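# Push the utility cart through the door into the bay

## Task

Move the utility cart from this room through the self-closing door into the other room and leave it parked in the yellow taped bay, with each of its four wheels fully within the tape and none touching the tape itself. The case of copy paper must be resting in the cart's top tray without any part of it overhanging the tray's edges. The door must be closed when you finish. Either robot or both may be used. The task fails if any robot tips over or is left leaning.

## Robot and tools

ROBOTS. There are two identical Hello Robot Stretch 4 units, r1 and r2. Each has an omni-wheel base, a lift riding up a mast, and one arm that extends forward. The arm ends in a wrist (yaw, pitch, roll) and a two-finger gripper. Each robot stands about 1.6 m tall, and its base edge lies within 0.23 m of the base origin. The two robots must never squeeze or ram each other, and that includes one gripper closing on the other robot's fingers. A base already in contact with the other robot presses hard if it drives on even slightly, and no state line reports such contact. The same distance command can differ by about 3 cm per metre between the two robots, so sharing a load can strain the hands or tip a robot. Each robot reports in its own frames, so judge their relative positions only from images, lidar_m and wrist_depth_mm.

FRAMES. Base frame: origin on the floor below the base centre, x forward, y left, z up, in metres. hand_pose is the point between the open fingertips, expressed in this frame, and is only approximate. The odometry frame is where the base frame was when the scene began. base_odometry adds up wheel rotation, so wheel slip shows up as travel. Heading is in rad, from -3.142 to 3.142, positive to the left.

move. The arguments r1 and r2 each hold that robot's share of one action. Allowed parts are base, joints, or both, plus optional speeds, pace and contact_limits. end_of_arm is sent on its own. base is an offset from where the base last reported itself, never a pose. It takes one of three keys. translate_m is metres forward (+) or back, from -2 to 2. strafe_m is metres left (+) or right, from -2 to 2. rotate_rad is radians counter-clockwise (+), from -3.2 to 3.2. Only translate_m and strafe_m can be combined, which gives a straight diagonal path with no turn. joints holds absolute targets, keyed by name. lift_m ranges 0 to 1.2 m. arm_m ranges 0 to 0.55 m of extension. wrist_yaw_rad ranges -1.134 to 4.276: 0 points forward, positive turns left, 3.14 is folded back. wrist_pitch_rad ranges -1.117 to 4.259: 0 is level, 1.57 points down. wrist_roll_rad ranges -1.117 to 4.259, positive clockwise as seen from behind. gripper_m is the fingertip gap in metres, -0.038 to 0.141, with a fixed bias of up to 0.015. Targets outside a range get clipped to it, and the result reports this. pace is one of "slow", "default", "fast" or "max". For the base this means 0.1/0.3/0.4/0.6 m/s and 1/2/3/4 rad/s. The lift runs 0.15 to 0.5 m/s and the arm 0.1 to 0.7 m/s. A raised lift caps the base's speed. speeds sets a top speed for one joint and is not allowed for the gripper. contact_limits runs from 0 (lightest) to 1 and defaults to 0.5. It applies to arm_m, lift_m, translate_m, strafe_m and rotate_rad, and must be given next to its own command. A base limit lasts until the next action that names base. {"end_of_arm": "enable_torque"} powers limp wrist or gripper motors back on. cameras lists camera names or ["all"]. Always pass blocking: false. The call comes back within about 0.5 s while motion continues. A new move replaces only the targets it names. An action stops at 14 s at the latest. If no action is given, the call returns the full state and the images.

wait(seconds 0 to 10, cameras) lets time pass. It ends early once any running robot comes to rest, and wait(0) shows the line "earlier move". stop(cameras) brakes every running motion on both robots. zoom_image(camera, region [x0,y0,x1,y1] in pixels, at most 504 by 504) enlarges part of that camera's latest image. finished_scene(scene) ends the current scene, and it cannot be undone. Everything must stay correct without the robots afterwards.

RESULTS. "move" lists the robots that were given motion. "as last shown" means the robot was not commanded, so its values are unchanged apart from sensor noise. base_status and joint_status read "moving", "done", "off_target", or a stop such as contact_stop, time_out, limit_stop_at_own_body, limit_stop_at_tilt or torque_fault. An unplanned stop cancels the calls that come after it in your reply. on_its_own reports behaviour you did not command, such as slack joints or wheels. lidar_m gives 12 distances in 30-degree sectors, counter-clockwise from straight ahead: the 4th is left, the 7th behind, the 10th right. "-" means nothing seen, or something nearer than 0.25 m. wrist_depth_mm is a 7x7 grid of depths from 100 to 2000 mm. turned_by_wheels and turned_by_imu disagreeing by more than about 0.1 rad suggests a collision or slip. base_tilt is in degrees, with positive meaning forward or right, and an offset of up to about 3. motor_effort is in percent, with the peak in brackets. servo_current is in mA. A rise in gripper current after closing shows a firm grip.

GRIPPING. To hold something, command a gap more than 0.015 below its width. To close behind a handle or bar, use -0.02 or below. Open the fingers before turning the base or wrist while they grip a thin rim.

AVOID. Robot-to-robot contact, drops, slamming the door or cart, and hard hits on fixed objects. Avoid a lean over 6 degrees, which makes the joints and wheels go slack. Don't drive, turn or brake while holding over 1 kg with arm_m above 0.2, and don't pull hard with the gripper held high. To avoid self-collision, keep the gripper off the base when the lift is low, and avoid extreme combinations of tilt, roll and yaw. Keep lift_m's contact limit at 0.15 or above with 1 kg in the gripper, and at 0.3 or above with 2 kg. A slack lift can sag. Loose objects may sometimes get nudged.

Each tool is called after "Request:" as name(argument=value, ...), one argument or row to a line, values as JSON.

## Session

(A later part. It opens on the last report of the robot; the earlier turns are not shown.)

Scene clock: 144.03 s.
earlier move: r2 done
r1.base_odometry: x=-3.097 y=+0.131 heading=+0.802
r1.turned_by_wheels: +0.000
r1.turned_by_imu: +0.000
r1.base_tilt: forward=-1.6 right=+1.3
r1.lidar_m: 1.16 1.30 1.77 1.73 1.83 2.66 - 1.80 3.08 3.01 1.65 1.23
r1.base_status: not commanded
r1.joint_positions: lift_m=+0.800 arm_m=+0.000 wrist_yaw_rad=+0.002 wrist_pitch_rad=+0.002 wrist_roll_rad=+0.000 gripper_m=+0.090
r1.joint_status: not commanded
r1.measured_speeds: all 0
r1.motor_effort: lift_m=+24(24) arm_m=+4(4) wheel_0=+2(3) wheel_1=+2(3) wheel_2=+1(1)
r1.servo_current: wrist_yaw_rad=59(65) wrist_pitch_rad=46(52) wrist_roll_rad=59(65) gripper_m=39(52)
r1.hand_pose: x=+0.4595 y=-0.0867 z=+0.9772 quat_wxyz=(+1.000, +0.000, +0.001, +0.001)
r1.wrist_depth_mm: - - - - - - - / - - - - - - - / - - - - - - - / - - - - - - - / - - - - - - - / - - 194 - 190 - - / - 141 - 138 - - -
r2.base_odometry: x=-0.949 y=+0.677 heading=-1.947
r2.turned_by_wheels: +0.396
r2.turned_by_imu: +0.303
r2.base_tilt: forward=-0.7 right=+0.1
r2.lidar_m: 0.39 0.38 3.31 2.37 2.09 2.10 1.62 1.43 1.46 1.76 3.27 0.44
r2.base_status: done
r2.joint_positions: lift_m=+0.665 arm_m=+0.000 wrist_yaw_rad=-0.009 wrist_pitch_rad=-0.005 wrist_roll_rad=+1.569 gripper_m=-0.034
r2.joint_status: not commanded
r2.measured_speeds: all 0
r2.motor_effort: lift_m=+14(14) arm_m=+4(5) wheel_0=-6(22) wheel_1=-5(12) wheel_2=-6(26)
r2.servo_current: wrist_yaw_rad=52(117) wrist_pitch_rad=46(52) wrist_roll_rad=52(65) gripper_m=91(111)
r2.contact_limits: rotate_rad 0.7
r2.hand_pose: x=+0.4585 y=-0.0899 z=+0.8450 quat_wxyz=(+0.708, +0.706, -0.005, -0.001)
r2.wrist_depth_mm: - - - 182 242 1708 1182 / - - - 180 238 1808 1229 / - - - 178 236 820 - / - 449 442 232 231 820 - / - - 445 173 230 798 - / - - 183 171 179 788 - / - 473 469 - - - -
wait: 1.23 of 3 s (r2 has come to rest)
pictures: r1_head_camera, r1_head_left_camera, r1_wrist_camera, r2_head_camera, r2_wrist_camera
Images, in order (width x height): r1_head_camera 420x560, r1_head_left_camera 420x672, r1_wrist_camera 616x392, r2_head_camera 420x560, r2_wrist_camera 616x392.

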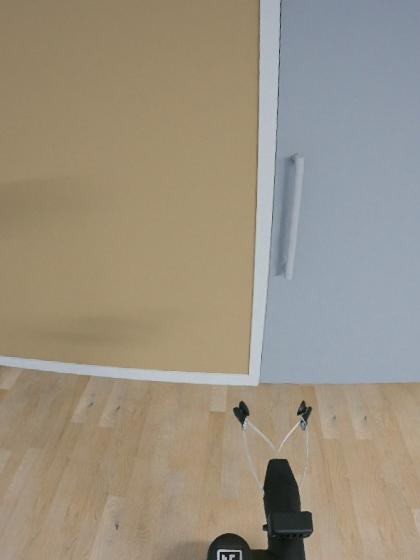

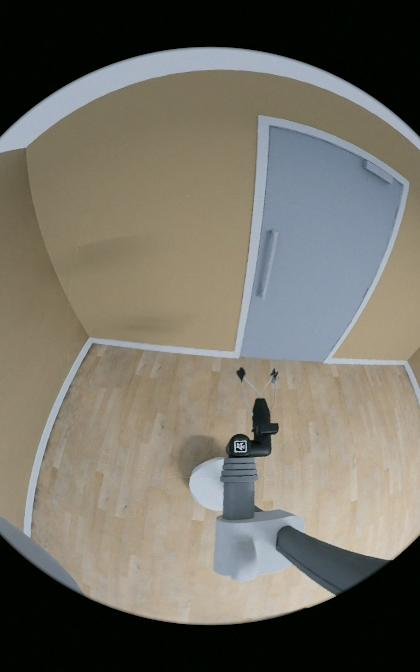

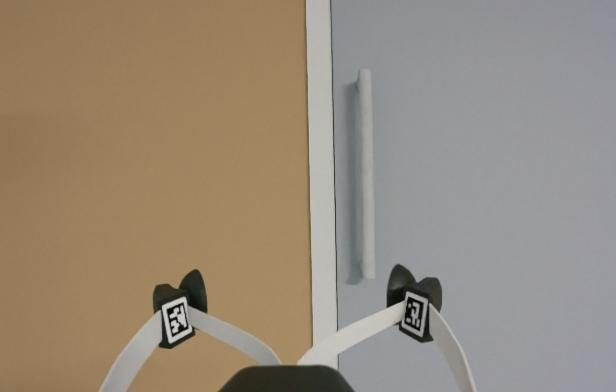

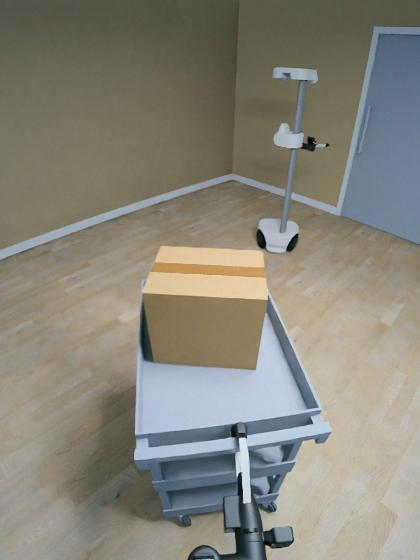

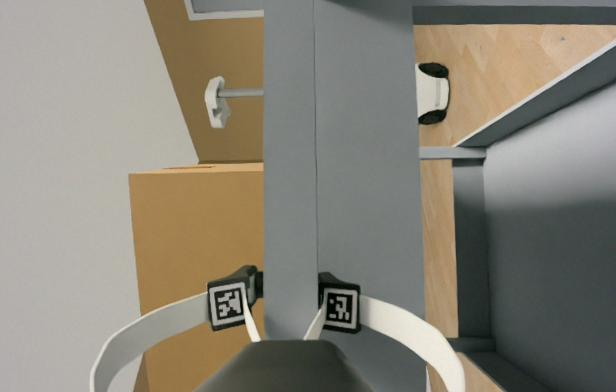

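Request:
move(
  blocking=false,
  r1={"base":{"rotate_rad":-0.12}},
  r2={"base":{"strafe_m":-0.46},"pace":"slow","contact_limits":{"strafe_m":0.7}},
)

Request:
wait(
  seconds=1,
)

Request:
move(
  blocking=false,
  r1={"base":{"translate_m":0.5}},
)

Request:
wait(
  seconds=4,
)

Request:
wait(
  seconds=4,
  cameras=["r1_wrist_camera"],
)

Request:
move(
  blocking=false,
  r2={"base":{"rotate_rad":0.52},"pace":"slow","contact_limits":{"rotate_rad":0.7}},
)

Request:
wait(
  seconds=2.5,
  cameras=["r1_wrist_camera","r2_head_camera","r2_wrist_camera"],
)

Scene clock: 158.40 s.
move: r1 moving; r2 moving
r1.base_odometry: x=-3.097 y=+0.131 heading=+0.682
r1.turned_by_wheels: -0.120
r1.turned_by_imu: -0.120
r1.base_tilt: forward=-1.6 right=+1.3
r1.lidar_m: 1.16 1.26 1.69 1.73 1.78 2.36 - 1.83 3.16 3.01 1.87 1.30
r1.base_status: rotate_rad moving
r1.joint_positions: lift_m=+0.800 arm_m=+0.000 wrist_yaw_rad=+0.002 wrist_pitch_rad=+0.002 wrist_roll_rad=+0.000 gripper_m=+0.090
r1.joint_status: not commanded
r1.measured_speeds: translate_m=+0.000 strafe_m=+0.000 rotate_rad=-0.012 lift_m=+0.000 arm_m=+0.000 wrist_yaw_rad=+0.000 wrist_pitch_rad=+0.000 wrist_roll_rad=+0.000
r1.motor_effort: lift_m=+24(24) arm_m=+4(4) wheel_0=+2(7) wheel_1=+1(7) wheel_2=+1(7)
r1.servo_current: wrist_yaw_rad=46(52) wrist_pitch_rad=46(52) wrist_roll_rad=26(65) gripper_m=39(46)
r1.hand_pose: x=+0.4594 y=-0.0868 z=+0.9772 quat_wxyz=(+1.000, +0.000, +0.001, +0.001)
r1.wrist_depth_mm: - - - - - - - / - - - - - - - / - - - - - - - / - - - - - - - / - - - - - - - / - - 195 - 190 - - / - 140 - 138 - - -
r2.base_odometry: x=-0.962 y=+0.682 heading=-1.947
r2.turned_by_wheels: +0.000
r2.turned_by_imu: +0.001
r2.base_tilt: forward=-0.7 right=+0.0
r2.lidar_m: 0.37 0.39 3.31 2.35 2.09 2.09 1.60 1.42 1.45 1.71 3.24 0.43
r2.base_status: strafe_m moving
r2.joint_positions: lift_m=+0.665 arm_m=+0.000 wrist_yaw_rad=-0.002 wrist_pitch_rad=-0.005 wrist_roll_rad=+1.569 gripper_m=-0.034
r2.joint_status: not commanded
r2.measured_speeds: translate_m=+0.000 strafe_m=-0.055 rotate_rad=+0.001 lift_m=+0.000 arm_m=+0.000 wrist_yaw_rad=+0.020 wrist_pitch_rad=+0.000 wrist_roll_rad=+0.000
r2.motor_effort: lift_m=+14(14) arm_m=+4(5) wheel_0=+7(8) wheel_1=-7(8) wheel_2=+0(5)
r2.servo_current: wrist_yaw_rad=46(65) wrist_pitch_rad=39(52) wrist_roll_rad=52(59) gripper_m=91(91)
r2.contact_limits: strafe_m 0.7
r2.hand_pose: x=+0.4591 y=-0.0880 z=+0.8450 quat_wxyz=(+0.708, +0.706, -0.003, +0.001)
r2.wrist_depth_mm: - - - 179 239 1708 1229 / - - - 178 236 1808 1182 / - - - 176 233 820 - / - 445 439 230 230 809 - / - - 452 171 228 798 - / - - 181 170 179 809 - / - 477 469 - - - -
pictures: none

Scene clock: 158.70 s.
earlier move: r1 done; r2 moving
r1.base_odometry: x=-3.097 y=+0.131 heading=+0.682
r1.turned_by_wheels: +0.000
r1.turned_by_imu: +0.000
r1.base_tilt: forward=-1.6 right=+1.3
r1.lidar_m: 1.18 1.24 1.65 1.71 1.78 2.36 - 1.80 3.20 3.01 1.88 1.29
r1.base_status: done
r1.joint_positions: lift_m=+0.800 arm_m=+0.000 wrist_yaw_rad=+0.002 wrist_pitch_rad=+0.002 wrist_roll_rad=+0.000 gripper_m=+0.090
r1.joint_status: not commanded
r1.measured_speeds: all 0
r1.motor_effort: lift_m=+24(24) arm_m=+4(4) wheel_0=+3(7) wheel_1=+1(7) wheel_2=+1(7)
r1.servo_current: wrist_yaw_rad=52(52) wrist_pitch_rad=39(52) wrist_roll_rad=59(65) gripper_m=46(46)
r1.hand_pose: x=+0.4594 y=-0.0868 z=+0.9772 quat_wxyz=(+1.000, +0.000, +0.001, +0.001)
r1.wrist_depth_mm: - - - - - - - / - - - - - - - / - - - - - - - / - - - - - - - / - - - - - - - / - - 195 - 190 - - / - 140 - 139 - - -
r2.base_odometry: x=-0.983 y=+0.691 heading=-1.946
r2.turned_by_wheels: +0.001
r2.turned_by_imu: +0.001
r2.base_tilt: forward=-0.7 right=+0.0
r2.lidar_m: 0.39 0.40 3.33 2.37 2.11 2.13 1.63 1.41 1.42 1.74 3.24 0.43
r2.base_status: strafe_m moving
r2.joint_positions: lift_m=+0.665 arm_m=+0.000 wrist_yaw_rad=+0.006 wrist_pitch_rad=-0.005 wrist_roll_rad=+1.569 gripper_m=-0.034
r2.joint_status: not commanded
r2.measured_speeds: translate_m=+0.000 strafe_m=-0.093 rotate_rad=+0.002 lift_m=+0.000 arm_m=+0.000 wrist_yaw_rad=+0.020 wrist_pitch_rad=+0.000 wrist_roll_rad=+0.000
r2.motor_effort: lift_m=+14(14) arm_m=+5(5) wheel_0=+14(16) wheel_1=-5(8) wheel_2=+0(5)
r2.servo_current: wrist_yaw_rad=52(65) wrist_pitch_rad=52(52) wrist_roll_rad=46(59) gripper_m=91(98)
r2.contact_limits: strafe_m 0.7
r2.hand_pose: x=+0.4598 y=-0.0856 z=+0.8450 quat_wxyz=(+0.708, +0.706, +0.000, +0.004)
r2.wrist_depth_mm: - - - 177 236 1430 1160 / - - - 235 233 1808 1255 / - - - 174 231 798 - / - 469 439 231 229 831 - / - - 449 171 229 809 - / - - 185 171 179 - - / - 148 477 - - - -
wait: 0.30 of 1 s (r1 has come to rest)
pictures: none

Scene clock: 159.20 s.
earlier move: r2 moving
move: r1 moving
r1.base_odometry: x=-3.072 y=+0.151 heading=+0.682
r1.turned_by_wheels: +0.000
r1.turned_by_imu: +0.000
r1.base_tilt: forward=-1.6 right=+1.2
r1.lidar_m: 1.14 1.23 1.61 1.72 1.79 2.37 - 1.84 3.19 3.00 1.84 1.26
r1.base_status: translate_m moving
r1.joint_positions: lift_m=+0.800 arm_m=+0.000 wrist_yaw_rad=+0.002 wrist_pitch_rad=+0.002 wrist_roll_rad=+0.000 gripper_m=+0.090
r1.joint_status: not commanded
r1.measured_speeds: translate_m=+0.121 strafe_m=-0.001 rotate_rad=-0.002 lift_m=+0.000 arm_m=+0.000 wrist_yaw_rad=+0.000 wrist_pitch_rad=+0.000 wrist_roll_rad=+0.000
r1.motor_effort: lift_m=+24(24) arm_m=+4(4) wheel_0=+6(8) wheel_1=+6(7) wheel_2=-9(9)
r1.servo_current: wrist_yaw_rad=33(65) wrist_pitch_rad=39(46) wrist_roll_rad=52(59) gripper_m=39(46)
r1.hand_pose: x=+0.4594 y=-0.0868 z=+0.9772 quat_wxyz=(+1.000, +0.000, +0.001, +0.001)
r1.wrist_depth_mm: - - - - - - - / - - - - - - - / - - - - - - - / - - - - - - - / - - - - - - - / - - 195 - 190 - - / - 141 - 138 - - -
r2.base_odometry: x=-1.029 y=+0.709 heading=-1.946
r2.turned_by_wheels: +0.000
r2.turned_by_imu: +0.000
r2.base_tilt: forward=-0.7 right=+0.0
r2.lidar_m: 0.36 0.38 3.34 2.40 2.15 2.18 1.57 1.39 1.39 1.66 3.18 0.43
r2.base_status: strafe_m moving
r2.joint_positions: lift_m=+0.665 arm_m=+0.000 wrist_yaw_rad=+0.008 wrist_pitch_rad=-0.005 wrist_roll_rad=+1.569 gripper_m=-0.034
r2.joint_status: not commanded
r2.measured_speeds: translate_m=+0.000 strafe_m=-0.100 rotate_rad=+0.002 lift_m=+0.000 arm_m=+0.000 wrist_yaw_rad=+0.000 wrist_pitch_rad=+0.000 wrist_roll_rad=+0.000
r2.motor_effort: lift_m=+14(14) arm_m=+5(5) wheel_0=+8(18) wheel_1=-5(7) wheel_2=+1(1)
r2.servo_current: wrist_yaw_rad=46(59) wrist_pitch_rad=46(52) wrist_roll_rad=52(59) gripper_m=91(91)
r2.contact_limits: strafe_m 0.7
r2.hand_pose: x=+0.4599 y=-0.0852 z=+0.8450 quat_wxyz=(+0.708, +0.706, +0.001, +0.005)
r2.wrist_depth_mm: - - - 187 250 253 253 / - - - 184 244 1863 1229 / - - - 181 238 1863 - / - - 442 233 235 820 - / - - 449 174 229 809 - / - - 187 170 179 788 - / - 139 459 - - - -
pictures: none

Scene clock: 161.87 s.
earlier move: r1 done; r2 moving
r1.base_odometry: x=-2.709 y=+0.447 heading=+0.682
r1.turned_by_wheels: +0.000
r1.turned_by_imu: +0.000
r1.base_tilt: forward=-1.6 right=+1.3
r1.lidar_m: 0.66 0.74 1.02 1.76 1.80 2.40 - 2.26 3.14 2.98 1.12 0.77
r1.base_status: done
r1.joint_positions: lift_m=+0.800 arm_m=+0.000 wrist_yaw_rad=+0.002 wrist_pitch_rad=+0.002 wrist_roll_rad=+0.000 gripper_m=+0.090
r1.joint_status: not commanded
r1.measured_speeds: all 0
r1.motor_effort: lift_m=+24(24) arm_m=+4(4) wheel_0=+1(9) wheel_1=+1(8) wheel_2=+1(10)
r1.servo_current: wrist_yaw_rad=52(72) wrist_pitch_rad=39(52) wrist_roll_rad=39(65) gripper_m=39(52)
r1.hand_pose: x=+0.4594 y=-0.0868 z=+0.9772 quat_wxyz=(+1.000, +0.000, +0.001, +0.001)
r1.wrist_depth_mm: - - - 521 530 530 544 / - - - 517 530 539 549 / - - - 525 535 535 539 / - - - 525 530 539 549 / - - - 521 535 539 549 / - - 195 525 196 544 554 / - 141 - 145 539 544 554
r2.base_odometry: x=-1.277 y=+0.807 heading=-1.946
r2.turned_by_wheels: +0.000
r2.turned_by_imu: +0.002
r2.base_tilt: forward=-0.7 right=+0.0
r2.lidar_m: 0.27 0.27 3.55 2.63 2.36 2.23 1.36 1.19 1.21 1.46 2.75 0.49
r2.base_status: strafe_m moving
r2.joint_positions: lift_m=+0.665 arm_m=+0.000 wrist_yaw_rad=+0.010 wrist_pitch_rad=-0.005 wrist_roll_rad=+1.569 gripper_m=-0.034
r2.joint_status: not commanded
r2.measured_speeds: translate_m=+0.000 strafe_m=-0.101 rotate_rad=+0.000 lift_m=+0.000 arm_m=+0.000 wrist_yaw_rad=+0.000 wrist_pitch_rad=+0.000 wrist_roll_rad=+0.000
r2.motor_effort: lift_m=+14(14) arm_m=-3(5) wheel_0=+6(18) wheel_1=-5(7) wheel_2=+4(6)
r2.servo_current: wrist_yaw_rad=59(72) wrist_pitch_rad=46(52) wrist_roll_rad=52(59) gripper_m=98(98)
r2.contact_limits: strafe_m 0.7
r2.hand_pose: x=+0.4602 y=-0.0845 z=+0.8450 quat_wxyz=(+0.708, +0.706, +0.002, +0.005)
r2.wrist_depth_mm: - - - - - 1756 1205 / - - - 296 329 1576 1138 / - - - 287 309 1708 1229 / - - - 205 268 1863 508 / - - - 189 241 - - / - 442 183 171 179 - - / - - 413 - - - -
wait: 2.67 of 4 s (r1 has come to rest)
pictures: none

Scene clock: 163.63 s.
earlier move: r2 done
r1.base_odometry: x=-2.709 y=+0.447 heading=+0.682
r1.turned_by_wheels: +0.000
r1.turned_by_imu: +0.000
r1.base_tilt: forward=-1.6 right=+1.3
r1.lidar_m: 0.66 0.74 1.01 1.74 1.80 2.37 - 2.35 3.14 2.98 1.13 0.76
r1.base_status: done
r1.joint_positions: lift_m=+0.800 arm_m=+0.000 wrist_yaw_rad=+0.002 wrist_pitch_rad=+0.002 wrist_roll_rad=+0.000 gripper_m=+0.090
r1.joint_status: not commanded
r1.measured_speeds: all 0
r1.motor_effort: lift_m=+24(24) arm_m=+4(4) wheel_0=+1(9) wheel_1=+1(8) wheel_2=+1(10)
r1.servo_current: wrist_yaw_rad=52(72) wrist_pitch_rad=39(52) wrist_roll_rad=78(78) gripper_m=39(52)
r1.hand_pose: x=+0.4594 y=-0.0868 z=+0.9772 quat_wxyz=(+1.000, +0.000, +0.001, +0.001)
r1.wrist_depth_mm: - - - 517 530 535 544 / - - - 521 535 539 539 / - - - 521 530 539 544 / - - - 525 535 539 549 / - - - 525 535 539 549 / - - 195 525 196 549 554 / - 141 - 145 544 535 559
r2.base_odometry: x=-1.376 y=+0.846 heading=-1.946
r2.turned_by_wheels: +0.000
r2.turned_by_imu: +0.002
r2.base_tilt: forward=-0.7 right=+0.1
r2.lidar_m: 0.25 0.26 3.59 2.72 2.42 2.09 1.27 1.11 1.12 1.38 2.57 0.51
r2.base_status: done
r2.joint_positions: lift_m=+0.665 arm_m=+0.000 wrist_yaw_rad=+0.010 wrist_pitch_rad=-0.005 wrist_roll_rad=+1.569 gripper_m=-0.034
r2.joint_status: not commanded
r2.measured_speeds: all 0
r2.motor_effort: lift_m=+14(14) arm_m=-4(5) wheel_0=+8(18) wheel_1=-3(8) wheel_2=+5(7)
r2.servo_current: wrist_yaw_rad=65(78) wrist_pitch_rad=46(52) wrist_roll_rad=39(72) gripper_m=85(98)
r2.contact_limits: strafe_m 0.7
r2.hand_pose: x=+0.4602 y=-0.0844 z=+0.8450 quat_wxyz=(+0.708, +0.706, +0.002, +0.006)
r2.wrist_depth_mm: - - - - - 1756 1205 / - - - 314 - 1808 1229 / - - - 319 353 355 353 / - - - 217 300 1863 1308 / - - - 193 254 1921 508 / - - 183 167 179 1863 - / - - 404 - - - -
wait: 1.77 of 4 s (r2 has come to rest)
Images, in order (width x height): r1_wrist_camera 616x392.

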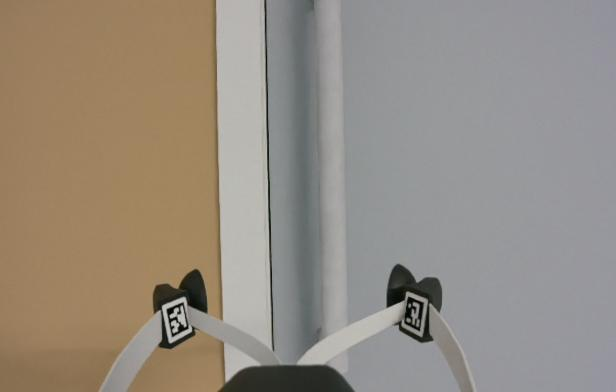

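Scene clock: 164.13 s.
move: r2 moving
r1: as last shown
r1.motor_effort: lift_m=+24(24) arm_m=+4(4) wheel_0=+2(2) wheel_1=+1(1) wheel_2=+1(1)
r2.base_odometry: x=-1.376 y=+0.846 heading=-1.823
r2.turned_by_wheels: +0.123
r2.turned_by_imu: +0.115
r2.base_tilt: forward=-0.7 right=+0.0
r2.lidar_m: 0.25 0.27 3.65 2.59 2.43 1.78 1.19 1.14 1.18 1.50 3.36 0.49
r2.base_status: rotate_rad moving
r2.joint_positions: lift_m=+0.665 arm_m=+0.000 wrist_yaw_rad=-0.017 wrist_pitch_rad=-0.005 wrist_roll_rad=+1.569 gripper_m=-0.034
r2.joint_status: not commanded
r2.measured_speeds: translate_m=-0.005 strafe_m=+0.003 rotate_rad=+0.483 lift_m=+0.000 arm_m=+0.000 wrist_yaw_rad=-0.082 wrist_pitch_rad=+0.000 wrist_roll_rad=+0.000
r2.motor_effort: lift_m=+14(14) arm_m=-3(4) wheel_0=-12(12) wheel_1=-10(10) wheel_2=-18(18)
r2.servo_current: wrist_yaw_rad=85(85) wrist_pitch_rad=46(52) wrist_roll_rad=46(59) gripper_m=85(98)
r2.contact_limits: rotate_rad 0.7
r2.hand_pose: x=+0.4578 y=-0.0922 z=+0.8450 quat_wxyz=(+0.708, +0.706, -0.008, -0.004)
r2.wrist_depth_mm: - - - - - 1808 1205 / - - - 303 - 1756 1229 / - - - 246 338 349 347 / - - - 211 285 1808 1308 / - - - 185 241 1863 512 / - - 183 165 178 750 - / - 402 402 - 200 - -
pictures: none

Scene clock: 165.37 s.
earlier move: r2 done
r1.base_odometry: x=-2.709 y=+0.447 heading=+0.682
r1.turned_by_wheels: +0.000
r1.turned_by_imu: +0.000
r1.base_tilt: forward=-1.6 right=+1.3
r1.lidar_m: 0.65 0.74 0.99 1.74 1.80 2.39 - 2.29 3.14 2.95 1.11 0.76
r1.base_status: not commanded
r1.joint_positions: lift_m=+0.800 arm_m=+0.000 wrist_yaw_rad=+0.002 wrist_pitch_rad=+0.002 wrist_roll_rad=+0.000 gripper_m=+0.090
r1.joint_status: not commanded
r1.measured_speeds: all 0
r1.motor_effort: lift_m=+24(24) arm_m=+4(4) wheel_0=+2(2) wheel_1=+1(1) wheel_2=+1(1)
r1.servo_current: wrist_yaw_rad=39(65) wrist_pitch_rad=39(52) wrist_roll_rad=52(78) gripper_m=46(46)
r1.hand_pose: x=+0.4594 y=-0.0868 z=+0.9772 quat_wxyz=(+1.000, +0.000, +0.001, +0.001)
r1.wrist_depth_mm: - - - 517 530 544 544 / - - - 521 530 539 544 / - - - 521 530 539 554 / - - - 521 535 539 554 / - - - 525 535 539 554 / - - 195 525 196 544 554 / - 140 - 144 539 539 554
r2.base_odometry: x=-1.376 y=+0.846 heading=-1.427
r2.turned_by_wheels: +0.396
r2.turned_by_imu: +0.309
r2.base_tilt: forward=-0.6 right=+0.1
r2.lidar_m: 0.36 0.37 2.90 2.48 2.44 1.35 1.13 1.14 1.33 2.22 3.36 0.45
r2.base_status: done
r2.joint_positions: lift_m=+0.665 arm_m=+0.000 wrist_yaw_rad=-0.003 wrist_pitch_rad=-0.005 wrist_roll_rad=+1.569 gripper_m=-0.034
r2.joint_status: not commanded
r2.measured_speeds: all 0
r2.motor_effort: lift_m=+14(14) arm_m=+4(4) wheel_0=-5(18) wheel_1=-6(11) wheel_2=-4(26)
r2.servo_current: wrist_yaw_rad=52(130) wrist_pitch_rad=46(52) wrist_roll_rad=59(59) gripper_m=78(98)
r2.contact_limits: rotate_rad 0.7
r2.hand_pose: x=+0.4590 y=-0.0882 z=+0.8450 quat_wxyz=(+0.708, +0.706, -0.003, +0.001)
r2.wrist_depth_mm: - - - 196 260 264 262 / - - - 249 251 1756 1281 / - - - 186 244 1863 - / - - 634 181 237 831 - / - 445 439 176 232 820 - / - 452 182 171 176 - - / - - 449 - 222 - -
wait: 1.23 of 2.5 s (r2 has come to rest)
Images, in order (width x height): r1_wrist_camera 616x392, r2_head_camera 420x560, r2_wrist_camera 616x392.

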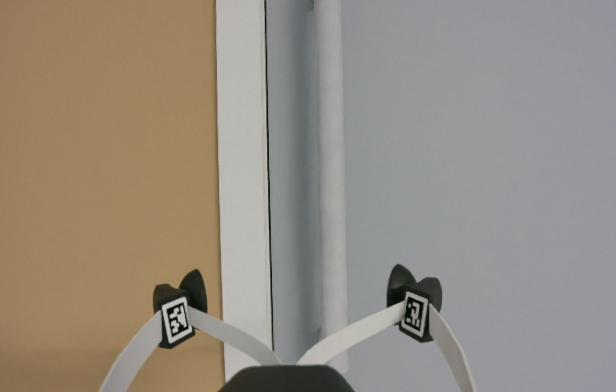

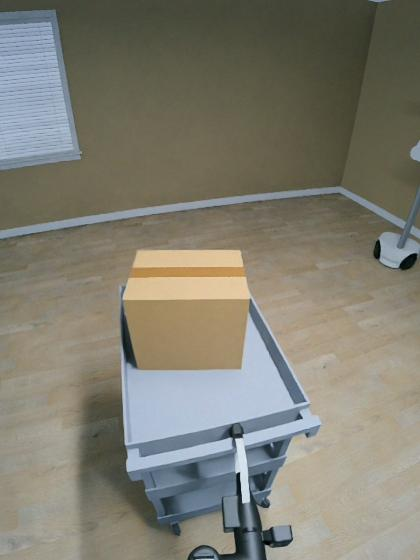

